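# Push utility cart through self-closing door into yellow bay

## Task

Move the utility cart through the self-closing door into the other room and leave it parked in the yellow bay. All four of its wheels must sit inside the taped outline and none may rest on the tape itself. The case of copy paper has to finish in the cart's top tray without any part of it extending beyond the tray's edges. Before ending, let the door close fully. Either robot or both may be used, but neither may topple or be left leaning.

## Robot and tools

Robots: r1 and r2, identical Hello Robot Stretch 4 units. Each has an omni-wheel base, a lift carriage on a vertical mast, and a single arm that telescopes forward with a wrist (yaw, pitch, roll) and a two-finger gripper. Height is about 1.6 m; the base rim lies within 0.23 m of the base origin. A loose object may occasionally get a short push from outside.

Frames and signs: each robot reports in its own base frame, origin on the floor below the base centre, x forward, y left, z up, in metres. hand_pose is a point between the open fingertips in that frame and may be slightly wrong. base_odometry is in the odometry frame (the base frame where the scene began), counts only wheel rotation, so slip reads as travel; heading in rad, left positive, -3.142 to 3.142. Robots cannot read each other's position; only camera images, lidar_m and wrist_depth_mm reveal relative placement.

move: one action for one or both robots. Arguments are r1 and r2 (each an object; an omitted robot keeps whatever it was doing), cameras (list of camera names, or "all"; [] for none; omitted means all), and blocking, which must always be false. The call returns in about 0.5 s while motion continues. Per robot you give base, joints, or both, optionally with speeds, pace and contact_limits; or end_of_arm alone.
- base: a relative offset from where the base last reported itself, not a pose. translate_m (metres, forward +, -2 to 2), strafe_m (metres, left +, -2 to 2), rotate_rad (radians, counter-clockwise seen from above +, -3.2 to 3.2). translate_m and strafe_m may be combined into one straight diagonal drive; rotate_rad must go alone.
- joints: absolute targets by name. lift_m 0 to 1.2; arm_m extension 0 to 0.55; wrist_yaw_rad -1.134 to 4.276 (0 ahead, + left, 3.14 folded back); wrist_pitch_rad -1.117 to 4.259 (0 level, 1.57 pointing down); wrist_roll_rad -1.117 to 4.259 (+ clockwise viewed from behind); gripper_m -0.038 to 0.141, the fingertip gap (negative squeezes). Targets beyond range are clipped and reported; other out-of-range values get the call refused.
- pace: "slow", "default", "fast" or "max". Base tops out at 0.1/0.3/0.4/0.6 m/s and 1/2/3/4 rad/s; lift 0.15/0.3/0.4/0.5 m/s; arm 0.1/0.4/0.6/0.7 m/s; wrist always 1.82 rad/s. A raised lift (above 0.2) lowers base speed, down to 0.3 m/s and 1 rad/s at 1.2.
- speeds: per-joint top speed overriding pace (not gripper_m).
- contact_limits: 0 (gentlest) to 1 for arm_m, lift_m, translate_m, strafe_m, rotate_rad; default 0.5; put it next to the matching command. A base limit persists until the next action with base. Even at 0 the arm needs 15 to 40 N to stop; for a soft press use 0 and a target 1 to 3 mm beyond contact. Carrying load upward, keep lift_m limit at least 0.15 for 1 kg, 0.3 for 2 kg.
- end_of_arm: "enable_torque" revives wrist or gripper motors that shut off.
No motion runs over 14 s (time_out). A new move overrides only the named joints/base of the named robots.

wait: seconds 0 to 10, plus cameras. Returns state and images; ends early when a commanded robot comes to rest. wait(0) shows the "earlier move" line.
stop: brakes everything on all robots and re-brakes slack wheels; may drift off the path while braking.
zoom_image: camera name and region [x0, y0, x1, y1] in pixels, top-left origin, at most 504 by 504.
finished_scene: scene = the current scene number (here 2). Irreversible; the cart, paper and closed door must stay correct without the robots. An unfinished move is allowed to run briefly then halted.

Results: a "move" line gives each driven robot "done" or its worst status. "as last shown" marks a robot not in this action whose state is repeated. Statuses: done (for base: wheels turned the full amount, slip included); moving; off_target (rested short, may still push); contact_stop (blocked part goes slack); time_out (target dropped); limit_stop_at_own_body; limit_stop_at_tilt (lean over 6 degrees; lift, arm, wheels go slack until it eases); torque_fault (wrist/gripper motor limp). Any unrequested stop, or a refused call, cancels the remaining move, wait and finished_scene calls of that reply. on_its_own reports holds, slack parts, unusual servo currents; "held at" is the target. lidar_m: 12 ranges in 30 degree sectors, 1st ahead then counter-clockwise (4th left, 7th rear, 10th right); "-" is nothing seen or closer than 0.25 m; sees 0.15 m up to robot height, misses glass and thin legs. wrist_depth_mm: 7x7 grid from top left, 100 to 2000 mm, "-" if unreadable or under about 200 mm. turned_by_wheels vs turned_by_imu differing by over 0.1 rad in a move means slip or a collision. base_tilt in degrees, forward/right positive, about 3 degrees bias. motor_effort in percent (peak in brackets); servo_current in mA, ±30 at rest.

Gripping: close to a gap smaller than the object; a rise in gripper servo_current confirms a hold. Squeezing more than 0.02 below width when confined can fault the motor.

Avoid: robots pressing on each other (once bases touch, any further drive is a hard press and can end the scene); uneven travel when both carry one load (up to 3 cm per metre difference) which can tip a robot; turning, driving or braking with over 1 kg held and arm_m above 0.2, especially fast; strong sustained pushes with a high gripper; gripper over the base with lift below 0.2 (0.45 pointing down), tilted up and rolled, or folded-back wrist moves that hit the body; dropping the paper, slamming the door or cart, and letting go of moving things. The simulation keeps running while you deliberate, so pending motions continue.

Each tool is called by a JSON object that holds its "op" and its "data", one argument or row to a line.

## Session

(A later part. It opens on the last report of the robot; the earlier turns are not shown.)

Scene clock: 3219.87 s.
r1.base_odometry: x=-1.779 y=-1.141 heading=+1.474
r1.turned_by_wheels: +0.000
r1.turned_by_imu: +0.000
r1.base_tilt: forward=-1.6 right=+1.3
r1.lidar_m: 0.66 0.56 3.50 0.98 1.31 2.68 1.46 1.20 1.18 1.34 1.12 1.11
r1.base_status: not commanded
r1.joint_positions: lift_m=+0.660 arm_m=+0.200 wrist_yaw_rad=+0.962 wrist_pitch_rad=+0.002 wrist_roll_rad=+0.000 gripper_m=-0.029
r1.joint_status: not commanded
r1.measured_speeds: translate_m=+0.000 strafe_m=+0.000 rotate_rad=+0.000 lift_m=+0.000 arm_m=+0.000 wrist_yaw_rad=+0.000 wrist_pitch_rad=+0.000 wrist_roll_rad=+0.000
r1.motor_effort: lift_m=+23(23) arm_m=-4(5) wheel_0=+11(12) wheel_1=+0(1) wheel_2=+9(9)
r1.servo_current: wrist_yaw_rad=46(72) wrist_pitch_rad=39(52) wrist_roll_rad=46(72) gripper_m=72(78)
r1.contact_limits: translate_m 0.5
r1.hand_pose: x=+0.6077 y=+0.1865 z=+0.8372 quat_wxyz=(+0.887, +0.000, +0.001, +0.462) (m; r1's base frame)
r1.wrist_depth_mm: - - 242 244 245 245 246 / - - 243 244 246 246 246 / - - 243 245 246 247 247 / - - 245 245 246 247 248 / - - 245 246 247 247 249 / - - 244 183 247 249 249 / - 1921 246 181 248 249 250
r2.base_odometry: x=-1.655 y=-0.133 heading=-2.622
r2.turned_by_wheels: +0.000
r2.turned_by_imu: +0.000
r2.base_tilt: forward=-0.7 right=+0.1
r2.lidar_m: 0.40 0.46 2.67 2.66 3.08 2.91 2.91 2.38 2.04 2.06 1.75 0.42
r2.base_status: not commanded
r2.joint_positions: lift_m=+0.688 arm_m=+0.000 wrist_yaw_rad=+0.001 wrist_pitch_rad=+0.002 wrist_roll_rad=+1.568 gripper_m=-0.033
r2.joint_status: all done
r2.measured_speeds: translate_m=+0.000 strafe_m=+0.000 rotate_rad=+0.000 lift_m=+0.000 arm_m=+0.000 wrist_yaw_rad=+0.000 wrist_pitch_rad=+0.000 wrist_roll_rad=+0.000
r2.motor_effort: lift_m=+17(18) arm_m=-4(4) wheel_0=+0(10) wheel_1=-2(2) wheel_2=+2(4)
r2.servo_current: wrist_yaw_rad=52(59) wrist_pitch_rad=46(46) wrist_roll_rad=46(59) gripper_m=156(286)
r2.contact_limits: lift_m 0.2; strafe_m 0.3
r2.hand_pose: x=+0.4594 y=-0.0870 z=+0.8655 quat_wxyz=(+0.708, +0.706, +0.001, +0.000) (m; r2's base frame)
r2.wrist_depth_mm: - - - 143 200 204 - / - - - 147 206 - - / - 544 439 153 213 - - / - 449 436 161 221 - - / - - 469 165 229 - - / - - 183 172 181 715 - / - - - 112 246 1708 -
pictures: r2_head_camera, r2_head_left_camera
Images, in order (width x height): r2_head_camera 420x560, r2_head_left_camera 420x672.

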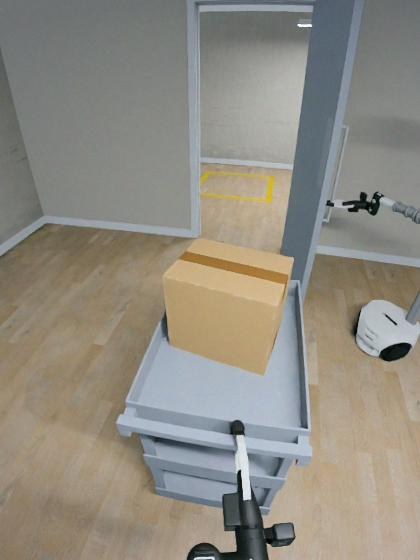

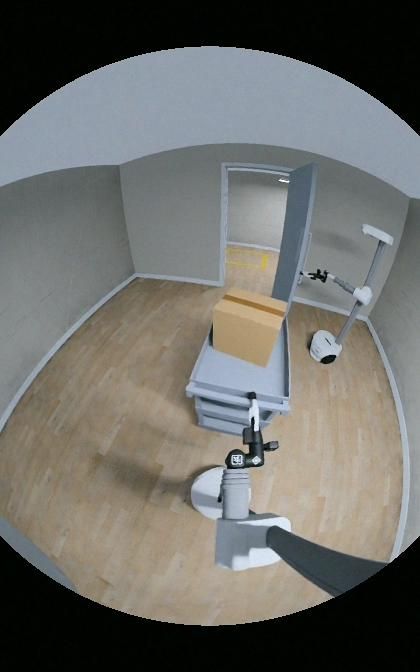

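{"op": "move", "data": {
  "blocking": false,
  "r2": {"base": {"translate_m": 0.191, "strafe_m": -0.0585}, "pace": "slow", "contact_limits": {"translate_m": 0.6}},
  "cameras": []
}}

{"op": "wait", "data": {
  "seconds": 6,
  "cameras": ["r2_wrist_camera", "r2_head_camera"]
}}

Scene clock: 3249.30 s.
move: r2 moving
r1.base_odometry: x=-1.779 y=-1.141 heading=+1.474
r1.turned_by_wheels: +0.000
r1.turned_by_imu: +0.000
r1.base_tilt: forward=-1.6 right=+1.2
r1.lidar_m: 0.69 0.54 3.50 0.98 1.37 2.72 1.43 1.21 1.20 1.35 1.11 1.10
r1.base_status: not commanded
r1.joint_positions: lift_m=+0.660 arm_m=+0.200 wrist_yaw_rad=+0.962 wrist_pitch_rad=+0.002 wrist_roll_rad=+0.000 gripper_m=-0.029
r1.joint_status: not commanded
r1.measured_speeds: translate_m=+0.000 strafe_m=+0.000 rotate_rad=+0.000 lift_m=+0.000 arm_m=+0.000 wrist_yaw_rad=+0.000 wrist_pitch_rad=+0.000 wrist_roll_rad=+0.000
r1.motor_effort: lift_m=+23(23) arm_m=-5(5) wheel_0=+11(12) wheel_1=-1(1) wheel_2=+9(9)
r1.servo_current: wrist_yaw_rad=46(59) wrist_pitch_rad=46(46) wrist_roll_rad=46(65) gripper_m=72(78)
r1.contact_limits: translate_m 0.5
r1.hand_pose: x=+0.6077 y=+0.1865 z=+0.8372 quat_wxyz=(+0.887, +0.000, +0.001, +0.462) (m; r1's base frame)
r1.wrist_depth_mm: - - 242 243 244 246 246 / - - 243 244 245 245 246 / - - 244 245 246 247 247 / - - 244 245 246 247 249 / - - 245 246 247 247 249 / - - 245 183 247 249 249 / - 1921 245 180 248 249 250
r2.base_odometry: x=-1.667 y=-0.135 heading=-2.622
r2.turned_by_wheels: +0.000
r2.turned_by_imu: +0.001
r2.base_tilt: forward=-0.7 right=+0.0
r2.lidar_m: 0.39 0.43 2.65 2.67 3.12 2.91 2.95 2.38 2.05 2.04 1.73 0.38
r2.base_status: translate_m moving; strafe_m moving
r2.joint_positions: lift_m=+0.688 arm_m=+0.000 wrist_yaw_rad=+0.000 wrist_pitch_rad=+0.002 wrist_roll_rad=+1.568 gripper_m=-0.034
r2.joint_status: not commanded
r2.measured_speeds: translate_m=+0.048 strafe_m=-0.015 rotate_rad=+0.002 lift_m=+0.000 arm_m=-0.004 wrist_yaw_rad=-0.002 wrist_pitch_rad=+0.000 wrist_roll_rad=+0.000
r2.motor_effort: lift_m=+17(18) arm_m=+1(4) wheel_0=+10(10) wheel_1=+5(6) wheel_2=-11(12)
r2.servo_current: wrist_yaw_rad=52(59) wrist_pitch_rad=39(39) wrist_roll_rad=52(59) gripper_m=91(156)
r2.contact_limits: lift_m 0.2; translate_m 0.6
r2.hand_pose: x=+0.4591 y=-0.0875 z=+0.8655 quat_wxyz=(+0.708, +0.706, +0.001, -0.001) (m; r2's base frame)
r2.wrist_depth_mm: - - - 137 191 196 200 / - - - 142 198 - - / - - 442 146 206 - - / - 439 430 152 213 - - / - - 466 158 221 - - / - - 186 163 180 - - / - - - 112 238 1708 544
pictures: none
No camera images: "cameras" was empty.

Scene clock: 3252.03 s.
earlier move: r2 done
r1.base_odometry: x=-1.779 y=-1.141 heading=+1.474
r1.turned_by_wheels: +0.000
r1.turned_by_imu: +0.000
r1.base_tilt: forward=-1.6 right=+1.3
r1.lidar_m: 0.66 0.56 0.96 0.90 1.43 2.75 1.45 1.20 1.18 1.36 1.12 1.10
r1.base_status: not commanded
r1.joint_positions: lift_m=+0.660 arm_m=+0.200 wrist_yaw_rad=+0.962 wrist_pitch_rad=+0.002 wrist_roll_rad=+0.000 gripper_m=-0.029
r1.joint_status: not commanded
r1.measured_speeds: translate_m=+0.000 strafe_m=+0.000 rotate_rad=+0.000 lift_m=+0.000 arm_m=+0.000 wrist_yaw_rad=+0.000 wrist_pitch_rad=+0.000 wrist_roll_rad=+0.000
r1.motor_effort: lift_m=+23(23) arm_m=-5(5) wheel_0=+11(12) wheel_1=+0(1) wheel_2=+9(9)
r1.servo_current: wrist_yaw_rad=52(65) wrist_pitch_rad=39(46) wrist_roll_rad=52(72) gripper_m=78(78)
r1.contact_limits: translate_m 0.5
r1.hand_pose: x=+0.6077 y=+0.1865 z=+0.8372 quat_wxyz=(+0.887, +0.000, +0.001, +0.462) (m; r1's base frame)
r1.wrist_depth_mm: - - 243 243 245 246 247 / - - 243 245 245 246 247 / - - 243 244 246 247 247 / - - 245 245 246 247 248 / - - 245 246 247 248 249 / - - 245 183 247 248 249 / 1921 1921 246 180 248 249 250
r2.base_odometry: x=-1.850 y=-0.176 heading=-2.623
r2.turned_by_wheels: -0.001
r2.turned_by_imu: +0.003
r2.base_tilt: forward=-0.7 right=+0.0
r2.lidar_m: 0.37 0.40 2.67 2.64 3.10 3.12 3.11 2.34 2.02 2.03 1.52 0.40
r2.base_status: done
r2.joint_positions: lift_m=+0.688 arm_m=+0.000 wrist_yaw_rad=-0.004 wrist_pitch_rad=+0.002 wrist_roll_rad=+1.568 gripper_m=-0.034
r2.joint_status: not commanded
r2.measured_speeds: translate_m=+0.000 strafe_m=+0.000 rotate_rad=+0.000 lift_m=+0.000 arm_m=+0.000 wrist_yaw_rad=+0.000 wrist_pitch_rad=+0.000 wrist_roll_rad=+0.000
r2.motor_effort: lift_m=+18(18) arm_m=+6(6) wheel_0=+1(13) wheel_1=+4(9) wheel_2=-10(17)
r2.servo_current: wrist_yaw_rad=39(59) wrist_pitch_rad=39(46) wrist_roll_rad=46(59) gripper_m=91(156)
r2.contact_limits: lift_m 0.2; translate_m 0.6
r2.hand_pose: x=+0.4588 y=-0.0887 z=+0.8655 quat_wxyz=(+0.708, +0.706, -0.001, -0.002) (m; r2's base frame)
r2.wrist_depth_mm: - - - 158 214 220 220 / - - - 159 217 1756 1308 / - - - 160 221 - - / - 439 433 163 224 - - / - - 452 165 225 - - / - - 183 166 183 - - / - 500 496 112 230 - -
wait: 2.73 of 6 s (r2 has come to rest)
pictures: r2_head_camera, r2_wrist_camera
Images, in order (width x height): r2_head_camera 420x560, r2_wrist_camera 616x392.

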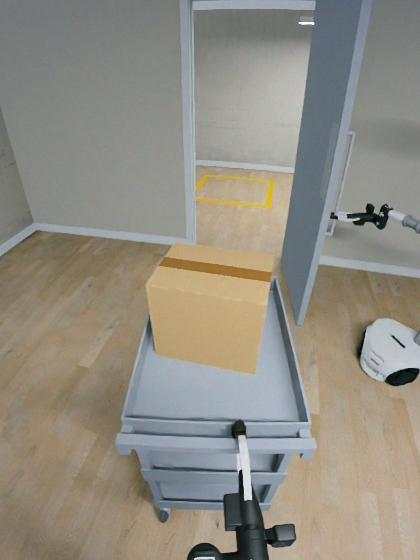

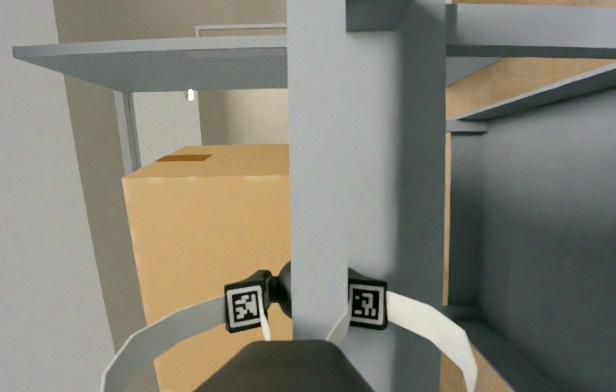

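{"op": "move", "data": {
  "blocking": false,
  "r2": {"base": {"translate_m": 0.245, "strafe_m": 0.052}, "pace": "slow", "contact_limits": {"translate_m": 0.6}},
  "cameras": []
}}

{"op": "wait", "data": {
  "seconds": 6,
  "cameras": ["r2_head_camera"]
}}

Scene clock: 3283.50 s.
move: r2 moving
r1.base_odometry: x=-1.779 y=-1.141 heading=+1.474
r1.turned_by_wheels: +0.000
r1.turned_by_imu: +0.000
r1.base_tilt: forward=-1.6 right=+1.3
r1.lidar_m: 0.68 0.55 0.92 0.90 1.44 2.71 1.44 1.20 1.17 1.34 1.13 1.10
r1.base_status: not commanded
r1.joint_positions: lift_m=+0.660 arm_m=+0.200 wrist_yaw_rad=+0.962 wrist_pitch_rad=+0.002 wrist_roll_rad=+0.000 gripper_m=-0.029
r1.joint_status: not commanded
r1.measured_speeds: translate_m=+0.000 strafe_m=+0.000 rotate_rad=+0.000 lift_m=+0.000 arm_m=+0.000 wrist_yaw_rad=+0.000 wrist_pitch_rad=+0.000 wrist_roll_rad=+0.000
r1.motor_effort: lift_m=+23(23) arm_m=-4(5) wheel_0=+11(12) wheel_1=-1(1) wheel_2=+9(9)
r1.servo_current: wrist_yaw_rad=46(78) wrist_pitch_rad=46(46) wrist_roll_rad=33(59) gripper_m=65(78)
r1.contact_limits: translate_m 0.5
r1.hand_pose: x=+0.6077 y=+0.1865 z=+0.8372 quat_wxyz=(+0.887, +0.000, +0.001, +0.462) (m; r1's base frame)
r1.wrist_depth_mm: - - 243 244 244 246 247 / - - 243 245 245 246 247 / - - 244 245 246 247 248 / - - 244 245 246 247 249 / - - 245 246 246 247 249 / - - 244 183 248 248 249 / 1921 1983 247 180 247 249 250
r2.base_odometry: x=-1.859 y=-0.185 heading=-2.623
r2.turned_by_wheels: -0.001
r2.turned_by_imu: +0.000
r2.base_tilt: forward=-0.7 right=+0.1
r2.lidar_m: 0.39 0.40 2.66 2.67 3.07 3.13 3.12 2.36 2.03 2.04 1.51 0.40
r2.base_status: translate_m moving; strafe_m moving
r2.joint_positions: lift_m=+0.688 arm_m=+0.000 wrist_yaw_rad=-0.007 wrist_pitch_rad=+0.002 wrist_roll_rad=+1.568 gripper_m=-0.034
r2.joint_status: not commanded
r2.measured_speeds: translate_m=+0.049 strafe_m=+0.010 rotate_rad=-0.001 lift_m=+0.000 arm_m=+0.000 wrist_yaw_rad=-0.008 wrist_pitch_rad=+0.000 wrist_roll_rad=+0.000
r2.motor_effort: lift_m=+18(18) arm_m=+6(6) wheel_0=+0(6) wheel_1=+9(9) wheel_2=-16(16)
r2.servo_current: wrist_yaw_rad=52(59) wrist_pitch_rad=39(46) wrist_roll_rad=52(59) gripper_m=98(98)
r2.contact_limits: lift_m 0.2; translate_m 0.6
r2.hand_pose: x=+0.4586 y=-0.0894 z=+0.8655 quat_wxyz=(+0.708, +0.706, -0.002, -0.003) (m; r2's base frame)
r2.wrist_depth_mm: - - - 159 217 223 222 / - - - 160 220 1661 1281 / - - - 163 220 - - / - 455 427 163 223 - - / - - 445 165 226 - - / - - 184 167 183 - - / - 496 496 112 229 - -
pictures: none
No camera images: "cameras" was empty.

Scene clock: 3286.77 s.
earlier move: r2 done
r1.base_odometry: x=-1.779 y=-1.141 heading=+1.474
r1.turned_by_wheels: +0.000
r1.turned_by_imu: +0.000
r1.base_tilt: forward=-1.6 right=+1.3
r1.lidar_m: 0.67 0.58 0.95 0.98 1.45 2.70 1.45 1.20 1.21 1.37 1.11 1.10
r1.base_status: not commanded
r1.joint_positions: lift_m=+0.660 arm_m=+0.200 wrist_yaw_rad=+0.962 wrist_pitch_rad=+0.002 wrist_roll_rad=+0.000 gripper_m=-0.029
r1.joint_status: not commanded
r1.measured_speeds: translate_m=+0.000 strafe_m=+0.000 rotate_rad=+0.000 lift_m=+0.000 arm_m=+0.000 wrist_yaw_rad=+0.000 wrist_pitch_rad=+0.000 wrist_roll_rad=+0.000
r1.motor_effort: lift_m=+23(23) arm_m=-5(5) wheel_0=+11(12) wheel_1=-1(1) wheel_2=+9(9)
r1.servo_current: wrist_yaw_rad=46(78) wrist_pitch_rad=46(52) wrist_roll_rad=39(72) gripper_m=65(78)
r1.contact_limits: translate_m 0.5
r1.hand_pose: x=+0.6077 y=+0.1865 z=+0.8372 quat_wxyz=(+0.887, +0.000, +0.001, +0.462) (m; r1's base frame)
r1.wrist_depth_mm: - - 242 243 245 245 246 / - - 243 244 245 246 247 / 960 - 244 244 246 247 248 / 931 - 243 245 247 248 249 / 715 - 244 246 246 248 249 / - - 245 182 246 249 250 / - 144 245 180 247 249 250
r2.base_odometry: x=-2.036 y=-0.343 heading=-2.623
r2.turned_by_wheels: +0.000
r2.turned_by_imu: -0.001
r2.base_tilt: forward=-0.7 right=+0.1
r2.lidar_m: 0.36 0.41 2.52 2.54 2.98 3.34 3.36 2.48 2.15 2.15 1.38 0.43
r2.base_status: done
r2.joint_positions: lift_m=+0.688 arm_m=+0.000 wrist_yaw_rad=-0.007 wrist_pitch_rad=+0.002 wrist_roll_rad=+1.568 gripper_m=-0.034
r2.joint_status: not commanded
r2.measured_speeds: translate_m=+0.000 strafe_m=+0.000 rotate_rad=+0.000 lift_m=+0.000 arm_m=+0.000 wrist_yaw_rad=+0.000 wrist_pitch_rad=+0.000 wrist_roll_rad=+0.000
r2.motor_effort: lift_m=+18(18) arm_m=+6(6) wheel_0=+0(6) wheel_1=+4(9) wheel_2=-8(18)
r2.servo_current: wrist_yaw_rad=65(65) wrist_pitch_rad=39(46) wrist_roll_rad=39(65) gripper_m=91(98)
r2.contact_limits: lift_m 0.2; translate_m 0.6
r2.hand_pose: x=+0.4586 y=-0.0894 z=+0.8655 quat_wxyz=(+0.708, +0.706, -0.002, -0.003) (m; r2's base frame)
r2.wrist_depth_mm: - - - 160 219 223 - / - - - 162 220 1661 1229 / - - - 163 222 - - / - 462 430 164 224 - - / - - 445 166 225 - - / - - 184 167 183 - - / - 496 484 112 230 - -
wait: 3.27 of 6 s (r2 has come to rest)
pictures: r2_head_camera
Images, in order (width x height): r2_head_camera 420x560.

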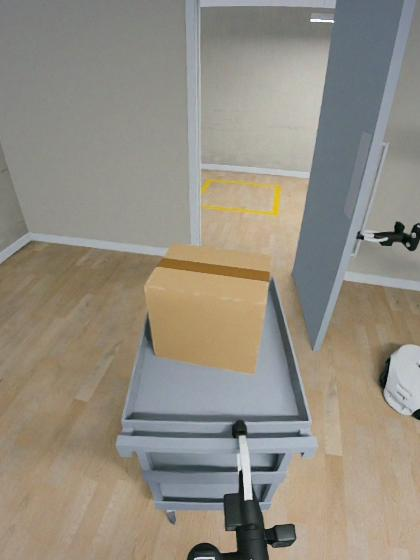

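{"op": "move", "data": {
  "blocking": false,
  "r2": {"joints": {"gripper_m": 0.05}},
  "cameras": []
}}

{"op": "wait", "data": {
  "seconds": 4,
  "cameras": []
}}

{"op": "move", "data": {
  "blocking": false,
  "r2": {"base": {"translate_m": 0.003, "strafe_m": 0.052}, "pace": "slow", "contact_limits": {"strafe_m": 0.3}},
  "cameras": []
}}

{"op": "wait", "data": {
  "seconds": 5,
  "cameras": []
}}

{"op": "move", "data": {
  "blocking": false,
  "r2": {"joints": {"gripper_m": -0.035}},
  "cameras": []
}}

{"op": "wait", "data": {
  "seconds": 4,
  "cameras": ["r2_wrist_camera", "r2_head_camera"]
}}

Scene clock: 3307.93 s.
move: r2 moving
r1.base_odometry: x=-1.779 y=-1.141 heading=+1.474
r1.turned_by_wheels: +0.000
r1.turned_by_imu: +0.000
r1.base_tilt: forward=-1.6 right=+1.2
r1.lidar_m: 0.68 0.59 0.93 0.98 1.40 2.71 1.46 1.19 1.18 1.34 1.11 1.09
r1.base_status: not commanded
r1.joint_positions: lift_m=+0.660 arm_m=+0.200 wrist_yaw_rad=+0.962 wrist_pitch_rad=+0.002 wrist_roll_rad=+0.000 gripper_m=-0.029
r1.joint_status: not commanded
r1.measured_speeds: translate_m=+0.000 strafe_m=+0.000 rotate_rad=+0.000 lift_m=+0.000 arm_m=+0.000 wrist_yaw_rad=+0.000 wrist_pitch_rad=+0.000 wrist_roll_rad=+0.000
r1.motor_effort: lift_m=+23(23) arm_m=-4(5) wheel_0=+12(12) wheel_1=-1(1) wheel_2=+9(9)
r1.servo_current: wrist_yaw_rad=46(72) wrist_pitch_rad=46(59) wrist_roll_rad=59(72) gripper_m=78(78)
r1.contact_limits: translate_m 0.5
r1.hand_pose: x=+0.6077 y=+0.1865 z=+0.8372 quat_wxyz=(+0.887, +0.000, +0.001, +0.462) (m; r1's base frame)
r1.wrist_depth_mm: - - 244 244 244 246 246 / - - 242 244 245 246 247 / 960 - 243 244 245 247 248 / 917 - 245 244 246 247 248 / 707 - 245 246 247 248 248 / - - 245 183 247 248 250 / - 143 247 180 247 249 250
r2.base_odometry: x=-2.036 y=-0.343 heading=-2.623
r2.turned_by_wheels: +0.000
r2.turned_by_imu: +0.000
r2.base_tilt: forward=-0.7 right=+0.1
r2.lidar_m: 0.39 0.42 2.53 2.54 2.96 3.32 3.35 2.51 2.15 2.16 1.35 0.43
r2.base_status: not commanded
r2.joint_positions: lift_m=+0.688 arm_m=+0.000 wrist_yaw_rad=-0.007 wrist_pitch_rad=+0.002 wrist_roll_rad=+1.568 gripper_m=-0.009
r2.joint_status: gripper_m moving
r2.measured_speeds: translate_m=+0.000 strafe_m=+0.000 rotate_rad=+0.000 lift_m=+0.000 arm_m=+0.000 wrist_yaw_rad=+0.000 wrist_pitch_rad=+0.000 wrist_roll_rad=+0.000
r2.motor_effort: lift_m=+17(18) arm_m=+6(6) wheel_0=-1(1) wheel_1=+4(4) wheel_2=-8(8)
r2.servo_current: wrist_yaw_rad=52(59) wrist_pitch_rad=39(46) wrist_roll_rad=46(52) gripper_m=85(98)
r2.contact_limits: lift_m 0.2; translate_m 0.6
r2.hand_pose: x=+0.4586 y=-0.0894 z=+0.8655 quat_wxyz=(+0.708, +0.706, -0.002, -0.003) (m; r2's base frame)
r2.wrist_depth_mm: - - - 164 223 229 228 / - - - 166 224 1708 1255 / - - - 167 226 - - / - 462 436 169 229 - - / - - 452 170 232 - - / - - 188 172 188 - - / - 504 - 112 235 - -
pictures: none
No camera images: "cameras" was empty.

Scene clock: 3308.97 s.
earlier move: r2 done
r1.base_odometry: x=-1.779 y=-1.141 heading=+1.474
r1.turned_by_wheels: +0.000
r1.turned_by_imu: +0.000
r1.base_tilt: forward=-1.6 right=+1.3
r1.lidar_m: 0.68 0.55 0.93 0.98 1.45 2.71 1.44 1.19 1.19 1.36 1.11 1.08
r1.base_status: not commanded
r1.joint_positions: lift_m=+0.660 arm_m=+0.200 wrist_yaw_rad=+0.962 wrist_pitch_rad=+0.002 wrist_roll_rad=+0.000 gripper_m=-0.029
r1.joint_status: not commanded
r1.measured_speeds: translate_m=+0.000 strafe_m=+0.000 rotate_rad=+0.000 lift_m=+0.000 arm_m=+0.000 wrist_yaw_rad=+0.000 wrist_pitch_rad=+0.000 wrist_roll_rad=+0.000
r1.motor_effort: lift_m=+23(23) arm_m=-4(5) wheel_0=+11(12) wheel_1=-1(1) wheel_2=+9(9)
r1.servo_current: wrist_yaw_rad=59(72) wrist_pitch_rad=33(59) wrist_roll_rad=65(72) gripper_m=72(78)
r1.contact_limits: translate_m 0.5
r1.hand_pose: x=+0.6077 y=+0.1865 z=+0.8372 quat_wxyz=(+0.887, +0.000, +0.001, +0.462) (m; r1's base frame)
r1.wrist_depth_mm: - - 242 243 245 246 247 / - - 242 244 245 246 247 / 946 - 244 245 246 247 248 / 904 - 244 245 246 247 248 / 723 - 245 245 247 247 248 / - - 244 183 247 249 249 / - 143 246 180 248 249 250
r2.base_odometry: x=-2.037 y=-0.343 heading=-2.623
r2.turned_by_wheels: +0.000
r2.turned_by_imu: +0.000
r2.base_tilt: forward=-0.7 right=+0.0
r2.lidar_m: 0.39 0.42 2.56 2.54 2.99 3.32 3.35 2.49 2.16 2.15 1.38 0.43
r2.base_status: not commanded
r2.joint_positions: lift_m=+0.688 arm_m=+0.000 wrist_yaw_rad=-0.003 wrist_pitch_rad=+0.002 wrist_roll_rad=+1.568 gripper_m=+0.050
r2.joint_status: all done
r2.measured_speeds: translate_m=+0.000 strafe_m=+0.000 rotate_rad=+0.000 lift_m=+0.000 arm_m=+0.000 wrist_yaw_rad=+0.000 wrist_pitch_rad=+0.000 wrist_roll_rad=+0.000
r2.motor_effort: lift_m=+17(18) arm_m=+6(6) wheel_0=+0(1) wheel_1=+4(4) wheel_2=-6(8)
r2.servo_current: wrist_yaw_rad=52(65) wrist_pitch_rad=46(46) wrist_roll_rad=46(59) gripper_m=52(124)
r2.contact_limits: lift_m 0.2; translate_m 0.6
r2.hand_pose: x=+0.4589 y=-0.0883 z=+0.8655 quat_wxyz=(+0.708, +0.706, +0.000, -0.002) (m; r2's base frame)
r2.wrist_depth_mm: - - - 178 236 242 243 / - - - 180 238 1661 1205 / - - - 182 240 - - / - 462 452 184 243 - - / - - 466 186 247 - - / - - 195 186 195 - - / - - 508 112 251 1921 -
wait: 1.03 of 4 s (r2 has come to rest)
pictures: none
No camera images: "cameras" was empty.

Scene clock: 3309.47 s.
move: r2 moving
r1.base_odometry: x=-1.779 y=-1.141 heading=+1.474
r1.turned_by_wheels: +0.000
r1.turned_by_imu: +0.000
r1.base_tilt: forward=-1.6 right=+1.2
r1.lidar_m: 0.67 0.57 0.93 0.98 1.47 2.75 1.44 1.20 1.19 1.35 1.12 1.09
r1.base_status: not commanded
r1.joint_positions: lift_m=+0.660 arm_m=+0.200 wrist_yaw_rad=+0.962 wrist_pitch_rad=+0.002 wrist_roll_rad=+0.000 gripper_m=-0.029
r1.joint_status: not commanded
r1.measured_speeds: translate_m=+0.000 strafe_m=+0.000 rotate_rad=+0.000 lift_m=+0.000 arm_m=+0.000 wrist_yaw_rad=+0.000 wrist_pitch_rad=+0.000 wrist_roll_rad=+0.000
r1.motor_effort: lift_m=+23(23) arm_m=-4(5) wheel_0=+11(11) wheel_1=-1(1) wheel_2=+9(9)
r1.servo_current: wrist_yaw_rad=52(59) wrist_pitch_rad=46(46) wrist_roll_rad=46(65) gripper_m=72(72)
r1.contact_limits: translate_m 0.5
r1.hand_pose: x=+0.6077 y=+0.1865 z=+0.8372 quat_wxyz=(+0.887, +0.000, +0.001, +0.462) (m; r1's base frame)
r1.wrist_depth_mm: - - 242 245 245 246 246 / - - 243 245 245 246 247 / 946 - 243 245 246 247 247 / 904 - 244 245 246 247 248 / 723 - 245 246 247 249 248 / - - 246 183 247 249 249 / - 143 246 180 248 249 249
r2.base_odometry: x=-2.030 y=-0.355 heading=-2.623
r2.turned_by_wheels: +0.000
r2.turned_by_imu: +0.000
r2.base_tilt: forward=-0.7 right=+0.1
r2.lidar_m: 0.39 0.40 2.54 2.54 2.94 3.30 3.34 2.50 2.18 2.15 1.40 0.41
r2.base_status: translate_m moving; strafe_m moving
r2.joint_positions: lift_m=+0.688 arm_m=+0.000 wrist_yaw_rad=-0.003 wrist_pitch_rad=+0.002 wrist_roll_rad=+1.568 gripper_m=+0.050
r2.joint_status: not commanded
r2.measured_speeds: translate_m=+0.003 strafe_m=+0.054 rotate_rad=-0.001 lift_m=+0.000 arm_m=+0.000 wrist_yaw_rad=+0.000 wrist_pitch_rad=+0.000 wrist_roll_rad=+0.000
r2.motor_effort: lift_m=+17(18) arm_m=+6(6) wheel_0=-8(10) wheel_1=+7(8) wheel_2=-5(7)
r2.servo_current: wrist_yaw_rad=46(52) wrist_pitch_rad=39(46) wrist_roll_rad=39(59) gripper_m=52(52)
r2.contact_limits: lift_m 0.2; strafe_m 0.3
r2.hand_pose: x=+0.4589 y=-0.0883 z=+0.8655 quat_wxyz=(+0.708, +0.706, +0.000, -0.002) (m; r2's base frame)
r2.wrist_depth_mm: - - - 178 236 242 244 / - - - 181 239 1708 - / - - - 182 241 - - / - 455 449 184 244 - - / - - 466 186 245 - - / - - 196 186 191 - - / - - 512 112 251 1983 -
pictures: none
No camera images: "cameras" was empty.

Scene clock: 3310.60 s.
earlier move: r2 done
r1.base_odometry: x=-1.779 y=-1.141 heading=+1.474
r1.turned_by_wheels: +0.000
r1.turned_by_imu: +0.000
r1.base_tilt: forward=-1.6 right=+1.2
r1.lidar_m: 0.67 0.56 0.93 1.01 1.55 2.73 1.43 1.20 1.20 1.36 1.12 1.11
r1.base_status: not commanded
r1.joint_positions: lift_m=+0.660 arm_m=+0.200 wrist_yaw_rad=+0.962 wrist_pitch_rad=+0.002 wrist_roll_rad=+0.000 gripper_m=-0.029
r1.joint_status: not commanded
r1.measured_speeds: translate_m=+0.000 strafe_m=+0.000 rotate_rad=+0.000 lift_m=+0.000 arm_m=+0.000 wrist_yaw_rad=+0.000 wrist_pitch_rad=+0.000 wrist_roll_rad=+0.000
r1.motor_effort: lift_m=+23(23) arm_m=-5(5) wheel_0=+11(12) wheel_1=-1(1) wheel_2=+9(9)
r1.servo_current: wrist_yaw_rad=59(59) wrist_pitch_rad=52(52) wrist_roll_rad=46(65) gripper_m=72(78)
r1.contact_limits: translate_m 0.5
r1.hand_pose: x=+0.6077 y=+0.1865 z=+0.8372 quat_wxyz=(+0.887, +0.000, +0.001, +0.462) (m; r1's base frame)
r1.wrist_depth_mm: - - 243 244 245 245 247 / - - 243 245 245 245 247 / 946 - 244 244 246 247 247 / 904 - 243 245 246 247 249 / 723 - 245 246 246 248 249 / - - 245 182 247 248 250 / - 143 246 180 248 249 250
r2.base_odometry: x=-2.013 y=-0.389 heading=-2.623
r2.turned_by_wheels: +0.000
r2.turned_by_imu: +0.000
r2.base_tilt: forward=-0.6 right=+0.1
r2.lidar_m: 0.39 0.42 2.50 2.48 2.90 3.34 3.34 2.55 2.19 2.21 1.43 0.41
r2.base_status: done
r2.joint_positions: lift_m=+0.688 arm_m=+0.000 wrist_yaw_rad=-0.003 wrist_pitch_rad=+0.002 wrist_roll_rad=+1.568 gripper_m=+0.050
r2.joint_status: not commanded
r2.measured_speeds: translate_m=+0.000 strafe_m=+0.000 rotate_rad=+0.000 lift_m=+0.000 arm_m=+0.000 wrist_yaw_rad=+0.000 wrist_pitch_rad=+0.000 wrist_roll_rad=+0.000
r2.motor_effort: lift_m=+17(18) arm_m=+6(6) wheel_0=-4(10) wheel_1=+4(8) wheel_2=-6(7)
r2.servo_current: wrist_yaw_rad=46(59) wrist_pitch_rad=39(46) wrist_roll_rad=46(59) gripper_m=46(52)
r2.contact_limits: lift_m 0.2; strafe_m 0.3
r2.hand_pose: x=+0.4589 y=-0.0883 z=+0.8655 quat_wxyz=(+0.708, +0.706, +0.000, -0.002) (m; r2's base frame)
r2.wrist_depth_mm: - - - 178 238 1661 1281 / - - - 180 238 1983 - / - - 449 181 242 - - / - - 459 184 244 - - / - - 473 186 246 - - / - - 196 186 191 - - / - - 521 112 250 1921 539
wait: 1.13 of 5 s (r2 has come to rest)
pictures: none
No camera images: "cameras" was empty.

Scene clock: 3311.10 s.
move: r2 moving
r1.base_odometry: x=-1.779 y=-1.141 heading=+1.474
r1.turned_by_wheels: +0.000
r1.turned_by_imu: +0.000
r1.base_tilt: forward=-1.6 right=+1.3
r1.lidar_m: 0.67 0.58 0.94 1.01 1.53 2.72 1.45 1.21 1.22 1.35 1.11 1.11
r1.base_status: not commanded
r1.joint_positions: lift_m=+0.660 arm_m=+0.200 wrist_yaw_rad=+0.962 wrist_pitch_rad=+0.002 wrist_roll_rad=+0.000 gripper_m=-0.029
r1.joint_status: not commanded
r1.measured_speeds: translate_m=+0.000 strafe_m=+0.000 rotate_rad=+0.000 lift_m=+0.000 arm_m=+0.000 wrist_yaw_rad=+0.000 wrist_pitch_rad=+0.000 wrist_roll_rad=+0.000
r1.motor_effort: lift_m=+23(23) arm_m=-5(5) wheel_0=+11(12) wheel_1=-1(1) wheel_2=+9(9)
r1.servo_current: wrist_yaw_rad=52(65) wrist_pitch_rad=39(52) wrist_roll_rad=39(65) gripper_m=72(78)
r1.contact_limits: translate_m 0.5
r1.hand_pose: x=+0.6077 y=+0.1865 z=+0.8372 quat_wxyz=(+0.887, +0.000, +0.001, +0.462) (m; r1's base frame)
r1.wrist_depth_mm: - - 242 243 244 245 246 / - - 244 244 245 246 247 / 960 - 243 245 246 247 247 / 904 - 244 245 247 247 247 / 723 - 245 247 246 248 248 / - - 244 183 247 249 249 / - 143 246 180 247 249 249
r2.base_odometry: x=-2.013 y=-0.389 heading=-2.623
r2.turned_by_wheels: +0.000
r2.turned_by_imu: +0.000
r2.base_tilt: forward=-0.7 right=+0.1
r2.lidar_m: 0.38 0.40 2.47 2.50 2.90 3.31 3.31 2.56 2.20 2.19 1.43 0.42
r2.base_status: not commanded
r2.joint_positions: lift_m=+0.688 arm_m=+0.000 wrist_yaw_rad=-0.003 wrist_pitch_rad=+0.002 wrist_roll_rad=+1.568 gripper_m=+0.030
r2.joint_status: gripper_m moving
r2.measured_speeds: translate_m=+0.000 strafe_m=+0.000 rotate_rad=+0.000 lift_m=+0.000 arm_m=+0.000 wrist_yaw_rad=+0.002 wrist_pitch_rad=+0.000 wrist_roll_rad=+0.000
r2.motor_effort: lift_m=+17(18) arm_m=+6(6) wheel_0=-3(4) wheel_1=+4(4) wheel_2=-6(7)
r2.servo_current: wrist_yaw_rad=52(59) wrist_pitch_rad=46(46) wrist_roll_rad=59(59) gripper_m=156(156)
r2.contact_limits: lift_m 0.2; strafe_m 0.3
r2.hand_pose: x=+0.4589 y=-0.0883 z=+0.8655 quat_wxyz=(+0.708, +0.706, +0.000, -0.002) (m; r2's base frame)
r2.wrist_depth_mm: - - - 178 236 1618 1281 / - - - 179 239 1921 - / - - 449 182 240 - - / - 469 459 183 244 - - / - - 484 186 246 - - / - - 192 186 193 707 - / - - 525 112 252 - 535
pictures: none
No camera images: "cameras" was empty.

Scene clock: 3312.17 s.
earlier move: r2 done
r1.base_odometry: x=-1.779 y=-1.141 heading=+1.474
r1.turned_by_wheels: +0.000
r1.turned_by_imu: +0.000
r1.base_tilt: forward=-1.5 right=+1.3
r1.lidar_m: 0.67 0.57 0.95 1.00 1.52 2.70 1.43 1.19 1.19 1.34 1.11 1.11
r1.base_status: not commanded
r1.joint_positions: lift_m=+0.660 arm_m=+0.200 wrist_yaw_rad=+0.962 wrist_pitch_rad=+0.002 wrist_roll_rad=+0.000 gripper_m=-0.029
r1.joint_status: not commanded
r1.measured_speeds: translate_m=+0.000 strafe_m=+0.000 rotate_rad=+0.000 lift_m=+0.000 arm_m=+0.000 wrist_yaw_rad=+0.000 wrist_pitch_rad=+0.000 wrist_roll_rad=+0.000
r1.motor_effort: lift_m=+23(23) arm_m=-4(5) wheel_0=+11(12) wheel_1=-1(1) wheel_2=+9(9)
r1.servo_current: wrist_yaw_rad=46(72) wrist_pitch_rad=52(52) wrist_roll_rad=33(65) gripper_m=78(78)
r1.contact_limits: translate_m 0.5
r1.hand_pose: x=+0.6077 y=+0.1865 z=+0.8372 quat_wxyz=(+0.887, +0.000, +0.001, +0.462) (m; r1's base frame)
r1.wrist_depth_mm: - - 243 243 245 246 246 / - - 243 244 245 246 247 / 960 - 243 245 246 247 248 / 917 - 244 244 246 247 248 / 741 - 244 246 247 248 248 / - - 244 182 246 249 249 / 723 143 246 181 248 248 250
r2.base_odometry: x=-2.013 y=-0.389 heading=-2.623
r2.turned_by_wheels: +0.000
r2.turned_by_imu: +0.000
r2.base_tilt: forward=-0.6 right=+0.1
r2.lidar_m: 0.38 0.40 2.48 2.51 2.90 3.31 3.33 2.53 2.21 2.19 1.42 0.42
r2.base_status: not commanded
r2.joint_positions: lift_m=+0.688 arm_m=+0.000 wrist_yaw_rad=-0.001 wrist_pitch_rad=+0.002 wrist_roll_rad=+1.568 gripper_m=-0.033
r2.joint_status: all done
r2.measured_speeds: translate_m=+0.000 strafe_m=+0.000 rotate_rad=+0.000 lift_m=+0.000 arm_m=+0.000 wrist_yaw_rad=+0.000 wrist_pitch_rad=+0.000 wrist_roll_rad=+0.000
r2.motor_effort: lift_m=+17(18) arm_m=+4(6) wheel_0=-3(4) wheel_1=+4(4) wheel_2=-1(7)
r2.servo_current: wrist_yaw_rad=52(59) wrist_pitch_rad=46(46) wrist_roll_rad=52(59) gripper_m=124(299)
r2.contact_limits: lift_m 0.2; strafe_m 0.3
r2.hand_pose: x=+0.4592 y=-0.0877 z=+0.8655 quat_wxyz=(+0.708, +0.706, +0.001, -0.001) (m; r2's base frame)
r2.wrist_depth_mm: - - - 167 225 1499 1229 / - - - 168 228 - - / - 430 433 170 230 - - / - 455 452 172 231 - - / - - 466 174 235 - - / - - 183 175 179 - - / - - 512 112 240 1708 521
wait: 1.07 of 4 s (r2 has come to rest)
pictures: r2_head_camera, r2_wrist_camera
Images, in order (width x height): r2_head_camera 420x560, r2_wrist_camera 616x392.

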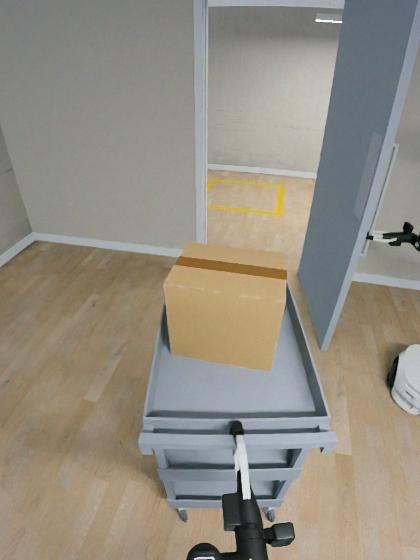

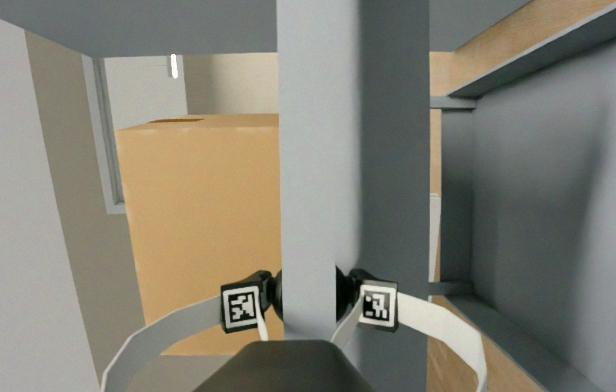

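{"op": "move", "data": {
  "blocking": false,
  "r2": {"base": {"translate_m": 0.198, "strafe_m": 0.028}, "pace": "slow", "contact_limits": {"translate_m": 0.6}},
  "cameras": []
}}

{"op": "wait", "data": {
  "seconds": 6,
  "cameras": ["r2_head_camera"]
}}

Scene clock: 3325.77 s.
move: r2 moving
r1.base_odometry: x=-1.779 y=-1.141 heading=+1.474
r1.turned_by_wheels: +0.000
r1.turned_by_imu: +0.000
r1.base_tilt: forward=-1.6 right=+1.3
r1.lidar_m: 0.66 0.58 0.95 0.99 1.51 2.71 1.43 1.21 1.19 1.32 1.11 1.09
r1.base_status: not commanded
r1.joint_positions: lift_m=+0.660 arm_m=+0.200 wrist_yaw_rad=+0.962 wrist_pitch_rad=+0.002 wrist_roll_rad=+0.000 gripper_m=-0.029
r1.joint_status: not commanded
r1.measured_speeds: translate_m=+0.000 strafe_m=+0.000 rotate_rad=+0.000 lift_m=+0.000 arm_m=+0.000 wrist_yaw_rad=+0.000 wrist_pitch_rad=+0.000 wrist_roll_rad=+0.000
r1.motor_effort: lift_m=+23(23) arm_m=-5(5) wheel_0=+11(12) wheel_1=-1(1) wheel_2=+9(9)
r1.servo_current: wrist_yaw_rad=46(59) wrist_pitch_rad=46(46) wrist_roll_rad=46(59) gripper_m=72(72)
r1.contact_limits: translate_m 0.5
r1.hand_pose: x=+0.6077 y=+0.1865 z=+0.8372 quat_wxyz=(+0.887, +0.000, +0.001, +0.462) (m; r1's base frame)
r1.wrist_depth_mm: - - 242 244 245 245 246 / - - 243 244 246 246 247 / 960 - 244 244 246 247 248 / 917 - 244 246 246 248 248 / 741 - 244 246 247 248 249 / - - 244 183 247 248 249 / 723 143 246 180 247 249 250
r2.base_odometry: x=-2.023 y=-0.397 heading=-2.623
r2.turned_by_wheels: +0.000
r2.turned_by_imu: +0.000
r2.base_tilt: forward=-0.7 right=+0.0
r2.lidar_m: 0.38 0.40 2.49 2.51 2.91 3.33 3.35 2.55 2.21 2.20 1.41 0.42
r2.base_status: translate_m moving; strafe_m moving
r2.joint_positions: lift_m=+0.688 arm_m=+0.000 wrist_yaw_rad=-0.002 wrist_pitch_rad=+0.002 wrist_roll_rad=+1.568 gripper_m=-0.034
r2.joint_status: not commanded
r2.measured_speeds: translate_m=+0.049 strafe_m=+0.006 rotate_rad=+0.000 lift_m=+0.000 arm_m=+0.000 wrist_yaw_rad=-0.008 wrist_pitch_rad=+0.000 wrist_roll_rad=+0.000
r2.motor_effort: lift_m=+18(18) arm_m=+4(4) wheel_0=+5(7) wheel_1=+9(9) wheel_2=-15(15)
r2.servo_current: wrist_yaw_rad=59(59) wrist_pitch_rad=39(46) wrist_roll_rad=39(52) gripper_m=91(124)
r2.contact_limits: lift_m 0.2; translate_m 0.6
r2.hand_pose: x=+0.4591 y=-0.0879 z=+0.8655 quat_wxyz=(+0.708, +0.706, +0.000, -0.001) (m; r2's base frame)
r2.wrist_depth_mm: - - - 162 220 1576 1255 / - - - 163 223 - - / - 433 427 165 226 - - / - 439 442 166 227 - - / - 466 462 167 229 - - / - - 186 169 180 - - / - - - 112 234 1618 530
pictures: none
No camera images: "cameras" was empty.

Scene clock: 3328.53 s.
earlier move: r2 done
r1.base_odometry: x=-1.779 y=-1.141 heading=+1.474
r1.turned_by_wheels: +0.000
r1.turned_by_imu: +0.000
r1.base_tilt: forward=-1.6 right=+1.3
r1.lidar_m: 0.69 0.56 0.99 1.02 4.68 2.72 1.45 1.21 1.20 1.33 1.11 1.12
r1.base_status: not commanded
r1.joint_positions: lift_m=+0.660 arm_m=+0.200 wrist_yaw_rad=+0.962 wrist_pitch_rad=+0.002 wrist_roll_rad=+0.000 gripper_m=-0.029
r1.joint_status: not commanded
r1.measured_speeds: translate_m=+0.000 strafe_m=+0.000 rotate_rad=+0.000 lift_m=+0.000 arm_m=+0.000 wrist_yaw_rad=+0.000 wrist_pitch_rad=+0.000 wrist_roll_rad=+0.000
r1.motor_effort: lift_m=+23(23) arm_m=-4(5) wheel_0=+11(12) wheel_1=-1(1) wheel_2=+9(9)
r1.servo_current: wrist_yaw_rad=46(65) wrist_pitch_rad=39(52) wrist_roll_rad=52(72) gripper_m=72(78)
r1.contact_limits: translate_m 0.5
r1.hand_pose: x=+0.6077 y=+0.1865 z=+0.8372 quat_wxyz=(+0.887, +0.000, +0.001, +0.462) (m; r1's base frame)
r1.wrist_depth_mm: - - 242 244 245 246 246 / - - 244 244 246 246 247 / 842 931 244 245 246 247 247 / 831 878 245 245 247 247 248 / - - 245 246 246 247 248 / - - 245 183 247 249 249 / - 142 246 180 248 249 249
r2.base_odometry: x=-2.171 y=-0.511 heading=-2.623
r2.turned_by_wheels: +0.001
r2.turned_by_imu: +0.001
r2.base_tilt: forward=-0.7 right=+0.1
r2.lidar_m: 0.36 0.39 2.41 2.43 2.83 3.50 3.51 2.64 2.26 2.27 1.36 0.41
r2.base_status: done
r2.joint_positions: lift_m=+0.688 arm_m=+0.000 wrist_yaw_rad=-0.001 wrist_pitch_rad=+0.003 wrist_roll_rad=+1.568 gripper_m=-0.034
r2.joint_status: not commanded
r2.measured_speeds: translate_m=+0.000 strafe_m=+0.000 rotate_rad=+0.000 lift_m=+0.000 arm_m=+0.000 wrist_yaw_rad=+0.000 wrist_pitch_rad=+0.000 wrist_roll_rad=+0.000
r2.motor_effort: lift_m=+17(18) arm_m=+4(4) wheel_0=+6(10) wheel_1=+6(10) wheel_2=-6(16)
r2.servo_current: wrist_yaw_rad=39(65) wrist_pitch_rad=39(52) wrist_roll_rad=46(59) gripper_m=85(124)
r2.contact_limits: lift_m 0.2; translate_m 0.6
r2.hand_pose: x=+0.4592 y=-0.0877 z=+0.8653 quat_wxyz=(+0.708, +0.706, +0.001, -0.002) (m; r2's base frame)
r2.wrist_depth_mm: - - - 164 223 1618 1255 / 1983 - - 165 224 - - / - 466 430 167 226 - - / - 442 442 168 229 - - / - 466 462 170 230 - - / - - 185 171 180 - - / - - - 112 235 1618 -
wait: 2.77 of 6 s (r2 has come to rest)
pictures: r2_head_camera
Images, in order (width x height): r2_head_camera 420x560.

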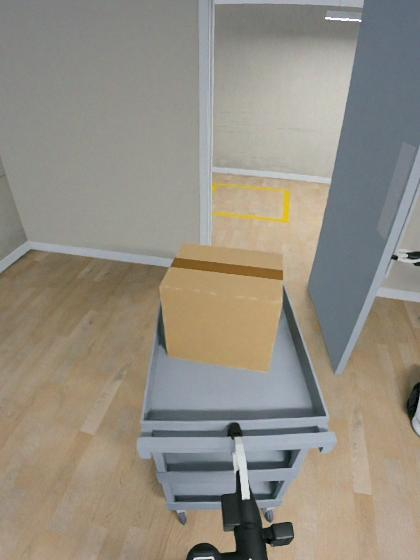

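{"op": "move", "data": {
  "blocking": false,
  "r2": {"base": {"translate_m": 0.090, "strafe_m": 0.088}, "joints": {"wrist_yaw_rad": -0.10}, "speeds": {"wrist_yaw_rad": 0.08}, "pace": "slow", "contact_limits": {"translate_m": 0.6}},
  "cameras": []
}}

{"op": "wait", "data": {
  "seconds": 6,
  "cameras": ["r2_head_camera"]
}}

Scene clock: 3352.53 s.
move: r2 moving
r1.base_odometry: x=-1.779 y=-1.141 heading=+1.474
r1.turned_by_wheels: +0.000
r1.turned_by_imu: +0.000
r1.base_tilt: forward=-1.5 right=+1.3
r1.lidar_m: 0.68 0.58 1.00 1.04 4.66 2.66 1.44 1.21 1.22 1.36 1.11 1.11
r1.base_status: not commanded
r1.joint_positions: lift_m=+0.660 arm_m=+0.200 wrist_yaw_rad=+0.962 wrist_pitch_rad=+0.002 wrist_roll_rad=+0.000 gripper_m=-0.029
r1.joint_status: not commanded
r1.measured_speeds: translate_m=+0.000 strafe_m=+0.000 rotate_rad=+0.000 lift_m=+0.000 arm_m=+0.000 wrist_yaw_rad=+0.000 wrist_pitch_rad=+0.000 wrist_roll_rad=+0.000
r1.motor_effort: lift_m=+23(23) arm_m=-5(5) wheel_0=+11(12) wheel_1=+0(1) wheel_2=+9(9)
r1.servo_current: wrist_yaw_rad=52(72) wrist_pitch_rad=46(46) wrist_roll_rad=59(59) gripper_m=78(78)
r1.contact_limits: translate_m 0.5
r1.hand_pose: x=+0.6077 y=+0.1865 z=+0.8372 quat_wxyz=(+0.887, +0.000, +0.001, +0.462) (m; r1's base frame)
r1.wrist_depth_mm: - - 243 243 244 245 246 / - - 242 244 245 246 247 / 842 931 244 245 246 247 248 / 842 866 244 245 246 247 248 / - - 245 246 247 248 248 / - - 245 183 247 249 250 / - 143 246 180 248 249 250
r2.base_odometry: x=-2.175 y=-0.524 heading=-2.623
r2.turned_by_wheels: +0.000
r2.turned_by_imu: +0.000
r2.base_tilt: forward=-0.7 right=+0.1
r2.lidar_m: 0.37 0.39 2.41 2.42 2.83 3.51 3.52 2.62 2.28 2.29 1.34 0.41
r2.base_status: translate_m moving; strafe_m moving
r2.joint_positions: lift_m=+0.688 arm_m=+0.000 wrist_yaw_rad=-0.029 wrist_pitch_rad=+0.003 wrist_roll_rad=+1.568 gripper_m=-0.034
r2.joint_status: wrist_yaw_rad moving
r2.measured_speeds: translate_m=+0.037 strafe_m=+0.035 rotate_rad=+0.001 lift_m=+0.000 arm_m=+0.000 wrist_yaw_rad=-0.094 wrist_pitch_rad=+0.000 wrist_roll_rad=+0.000
r2.motor_effort: lift_m=+17(18) arm_m=+4(4) wheel_0=-2(8) wheel_1=+8(9) wheel_2=-10(12)
r2.servo_current: wrist_yaw_rad=39(85) wrist_pitch_rad=46(46) wrist_roll_rad=46(59) gripper_m=91(98)
r2.contact_limits: lift_m 0.2; translate_m 0.6
r2.hand_pose: x=+0.4566 y=-0.0959 z=+0.8653 quat_wxyz=(+0.708, +0.706, -0.009, -0.012) (m; r2's base frame)
r2.wrist_depth_mm: - - - 167 227 1576 1255 / 1921 - - 167 228 1863 - / - - 433 168 229 - - / - 439 442 169 230 - - / - 462 459 169 230 - - / - - 185 170 178 - - / - - - 112 234 1618 -
pictures: none
No camera images: "cameras" was empty.

Scene clock: 3354.53 s.
earlier move: r2 done
r1.base_odometry: x=-1.779 y=-1.141 heading=+1.474
r1.turned_by_wheels: +0.000
r1.turned_by_imu: +0.000
r1.base_tilt: forward=-1.6 right=+1.2
r1.lidar_m: 0.67 0.56 1.03 1.07 4.66 2.70 1.44 1.20 1.21 1.34 1.08 1.11
r1.base_status: not commanded
r1.joint_positions: lift_m=+0.660 arm_m=+0.200 wrist_yaw_rad=+0.962 wrist_pitch_rad=+0.002 wrist_roll_rad=+0.000 gripper_m=-0.029
r1.joint_status: not commanded
r1.measured_speeds: translate_m=+0.000 strafe_m=+0.000 rotate_rad=+0.000 lift_m=+0.000 arm_m=+0.000 wrist_yaw_rad=+0.000 wrist_pitch_rad=+0.000 wrist_roll_rad=+0.000
r1.motor_effort: lift_m=+23(23) arm_m=-5(5) wheel_0=+11(12) wheel_1=-1(1) wheel_2=+9(9)
r1.servo_current: wrist_yaw_rad=65(72) wrist_pitch_rad=46(52) wrist_roll_rad=39(72) gripper_m=72(78)
r1.contact_limits: translate_m 0.5
r1.hand_pose: x=+0.6077 y=+0.1865 z=+0.8372 quat_wxyz=(+0.887, +0.000, +0.001, +0.462) (m; r1's base frame)
r1.wrist_depth_mm: - - 242 244 244 247 246 / - - 242 244 245 247 247 / 891 878 244 245 246 247 247 / 891 878 245 245 246 247 248 / - - 245 246 247 247 249 / - - 244 183 247 249 249 / - 142 246 180 248 249 250
r2.base_odometry: x=-2.206 y=-0.632 heading=-2.624
r2.turned_by_wheels: -0.001
r2.turned_by_imu: -0.001
r2.base_tilt: forward=-0.6 right=+0.0
r2.lidar_m: 0.38 2.54 2.30 2.31 2.70 3.55 3.59 2.79 2.40 2.38 1.38 0.40
r2.base_status: done
r2.joint_positions: lift_m=+0.688 arm_m=+0.000 wrist_yaw_rad=-0.106 wrist_pitch_rad=+0.004 wrist_roll_rad=+1.568 gripper_m=-0.034
r2.joint_status: all done
r2.measured_speeds: translate_m=+0.000 strafe_m=+0.000 rotate_rad=+0.000 lift_m=+0.000 arm_m=+0.000 wrist_yaw_rad=+0.000 wrist_pitch_rad=+0.000 wrist_roll_rad=+0.000
r2.motor_effort: lift_m=+18(18) arm_m=+4(4) wheel_0=-8(12) wheel_1=+3(10) wheel_2=-7(14)
r2.servo_current: wrist_yaw_rad=59(85) wrist_pitch_rad=46(46) wrist_roll_rad=52(59) gripper_m=91(98)
r2.contact_limits: lift_m 0.2; translate_m 0.6
r2.hand_pose: x=+0.4484 y=-0.1175 z=+0.8652 quat_wxyz=(+0.707, +0.705, -0.036, -0.039) (m; r2's base frame)
r2.wrist_depth_mm: - - - 175 236 1499 1255 / 1921 - - 175 236 1863 - / 1983 - 445 173 236 - - / - 442 445 173 234 - - / - 459 455 172 233 - - / - 473 185 171 181 - - / - - - 112 230 585 -
wait: 2.00 of 6 s (r2 has come to rest)
pictures: r2_head_camera
Images, in order (width x height): r2_head_camera 420x560.

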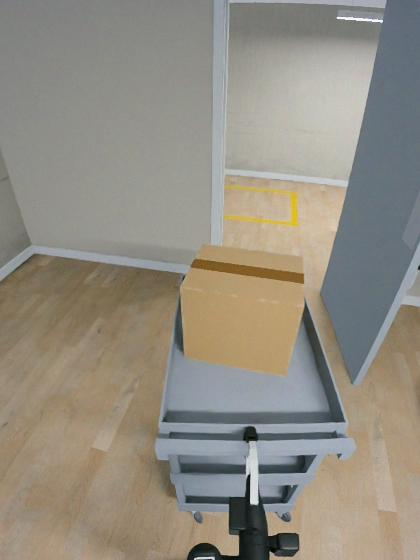

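{"op": "move", "data": {
  "blocking": false,
  "r2": {"base": {"translate_m": 0.206, "strafe_m": -0.027}, "joints": {"wrist_yaw_rad": -0.20}, "speeds": {"wrist_yaw_rad": 0.05}, "pace": "slow", "contact_limits": {"translate_m": 0.6}},
  "cameras": []
}}

{"op": "wait", "data": {
  "seconds": 6,
  "cameras": ["r2_head_camera"]
}}

Scene clock: 3384.70 s.
move: r2 moving
r1.base_odometry: x=-1.779 y=-1.141 heading=+1.474
r1.turned_by_wheels: +0.000
r1.turned_by_imu: +0.000
r1.base_tilt: forward=-1.6 right=+1.2
r1.lidar_m: 0.72 0.55 1.02 1.09 4.65 2.71 1.45 1.21 1.21 1.35 1.11 1.10
r1.base_status: not commanded
r1.joint_positions: lift_m=+0.660 arm_m=+0.200 wrist_yaw_rad=+0.962 wrist_pitch_rad=+0.002 wrist_roll_rad=+0.000 gripper_m=-0.029
r1.joint_status: not commanded
r1.measured_speeds: translate_m=+0.000 strafe_m=+0.000 rotate_rad=+0.000 lift_m=+0.000 arm_m=+0.000 wrist_yaw_rad=+0.000 wrist_pitch_rad=+0.000 wrist_roll_rad=+0.000
r1.motor_effort: lift_m=+23(23) arm_m=-4(5) wheel_0=+11(12) wheel_1=+0(1) wheel_2=+9(9)
r1.servo_current: wrist_yaw_rad=46(59) wrist_pitch_rad=39(52) wrist_roll_rad=52(59) gripper_m=72(72)
r1.contact_limits: translate_m 0.5
r1.hand_pose: x=+0.6077 y=+0.1865 z=+0.8372 quat_wxyz=(+0.887, +0.000, +0.001, +0.462) (m; r1's base frame)
r1.wrist_depth_mm: - - 243 244 244 246 246 / - - 242 245 245 246 247 / - 878 244 244 245 247 247 / - 878 244 245 246 248 248 / - - 245 246 247 248 249 / - - 245 183 246 248 249 / - 143 246 180 249 250 249
r2.base_odometry: x=-2.217 y=-0.637 heading=-2.623
r2.turned_by_wheels: +0.000
r2.turned_by_imu: +0.001
r2.base_tilt: forward=-0.7 right=+0.0
r2.lidar_m: 0.37 2.54 2.33 2.30 2.67 3.55 3.56 2.77 2.39 2.40 1.37 0.41
r2.base_status: translate_m moving; strafe_m moving
r2.joint_positions: lift_m=+0.688 arm_m=+0.000 wrist_yaw_rad=-0.120 wrist_pitch_rad=+0.004 wrist_roll_rad=+1.568 gripper_m=-0.034
r2.joint_status: wrist_yaw_rad moving
r2.measured_speeds: translate_m=+0.050 strafe_m=-0.006 rotate_rad=+0.005 lift_m=+0.000 arm_m=+0.000 wrist_yaw_rad=-0.025 wrist_pitch_rad=+0.000 wrist_roll_rad=+0.000
r2.motor_effort: lift_m=+17(18) arm_m=+4(4) wheel_0=+11(11) wheel_1=+7(7) wheel_2=-12(14)
r2.servo_current: wrist_yaw_rad=65(85) wrist_pitch_rad=46(46) wrist_roll_rad=39(52) gripper_m=91(91)
r2.contact_limits: lift_m 0.2; translate_m 0.6
r2.hand_pose: x=+0.4468 y=-0.1212 z=+0.8652 quat_wxyz=(+0.707, +0.705, -0.041, -0.044) (m; r2's base frame)
r2.wrist_depth_mm: - - - 175 236 1537 1281 / 1983 - - 174 235 1863 - / 1921 - 559 173 234 - - / - 442 442 173 232 - - / - 462 455 171 232 - - / - 473 184 170 180 - - / - - 480 112 229 1618 -
pictures: none
No camera images: "cameras" was empty.

Scene clock: 3387.57 s.
earlier move: r2 done
r1.base_odometry: x=-1.779 y=-1.141 heading=+1.474
r1.turned_by_wheels: +0.000
r1.turned_by_imu: +0.000
r1.base_tilt: forward=-1.6 right=+1.2
r1.lidar_m: 0.67 0.55 1.01 1.28 4.66 2.69 1.44 1.19 1.17 1.35 1.11 1.10
r1.base_status: not commanded
r1.joint_positions: lift_m=+0.660 arm_m=+0.200 wrist_yaw_rad=+0.962 wrist_pitch_rad=+0.002 wrist_roll_rad=+0.000 gripper_m=-0.029
r1.joint_status: not commanded
r1.measured_speeds: translate_m=+0.000 strafe_m=+0.000 rotate_rad=+0.000 lift_m=+0.000 arm_m=+0.000 wrist_yaw_rad=+0.000 wrist_pitch_rad=+0.000 wrist_roll_rad=+0.000
r1.motor_effort: lift_m=+23(23) arm_m=-4(5) wheel_0=+11(12) wheel_1=-1(1) wheel_2=+9(9)
r1.servo_current: wrist_yaw_rad=39(65) wrist_pitch_rad=39(52) wrist_roll_rad=52(72) gripper_m=72(78)
r1.contact_limits: translate_m 0.5
r1.hand_pose: x=+0.6077 y=+0.1865 z=+0.8372 quat_wxyz=(+0.887, +0.000, +0.001, +0.462) (m; r1's base frame)
r1.wrist_depth_mm: - - 243 243 245 245 247 / - - 243 244 245 246 247 / - - 244 244 246 246 247 / - 917 244 245 247 247 248 / - - 245 246 247 248 249 / - - 245 183 247 248 249 / - 142 245 180 248 249 250
r2.base_odometry: x=-2.398 y=-0.711 heading=-2.623
r2.turned_by_wheels: +0.000
r2.turned_by_imu: +0.001
r2.base_tilt: forward=-0.7 right=+0.0
r2.lidar_m: 0.35 2.31 2.27 2.27 2.67 3.78 3.77 2.80 2.41 1.37 1.23 0.42
r2.base_status: done
r2.joint_positions: lift_m=+0.688 arm_m=+0.000 wrist_yaw_rad=-0.197 wrist_pitch_rad=+0.004 wrist_roll_rad=+1.568 gripper_m=-0.034
r2.joint_status: all done
r2.measured_speeds: translate_m=+0.000 strafe_m=+0.000 rotate_rad=+0.000 lift_m=+0.000 arm_m=+0.000 wrist_yaw_rad=+0.000 wrist_pitch_rad=+0.000 wrist_roll_rad=+0.000
r2.motor_effort: lift_m=+18(18) arm_m=+4(4) wheel_0=+7(15) wheel_1=+4(9) wheel_2=-6(14)
r2.servo_current: wrist_yaw_rad=46(104) wrist_pitch_rad=39(46) wrist_roll_rad=46(65) gripper_m=91(98)
r2.contact_limits: lift_m 0.2; translate_m 0.6
r2.hand_pose: x=+0.4366 y=-0.1422 z=+0.8652 quat_wxyz=(+0.704, +0.703, -0.068, -0.071) (m; r2's base frame)
r2.wrist_depth_mm: - - - 211 282 297 309 / 1756 - - 203 266 1618 1255 / 1756 - - 192 256 1983 - / 1756 - 449 186 246 - - / 1863 445 452 178 237 - - / - 442 185 171 180 - - / - 136 445 112 221 - -
wait: 2.87 of 6 s (r2 has come to rest)
pictures: r2_head_camera
Images, in order (width x height): r2_head_camera 420x560.

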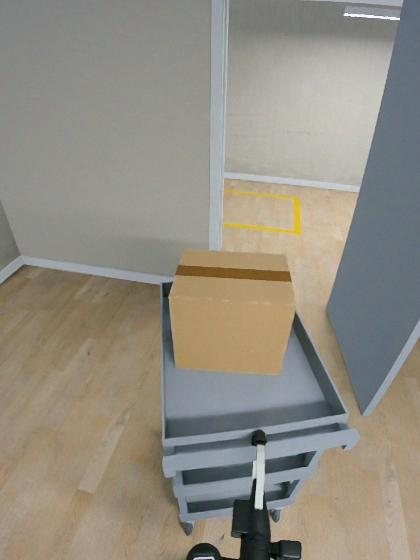

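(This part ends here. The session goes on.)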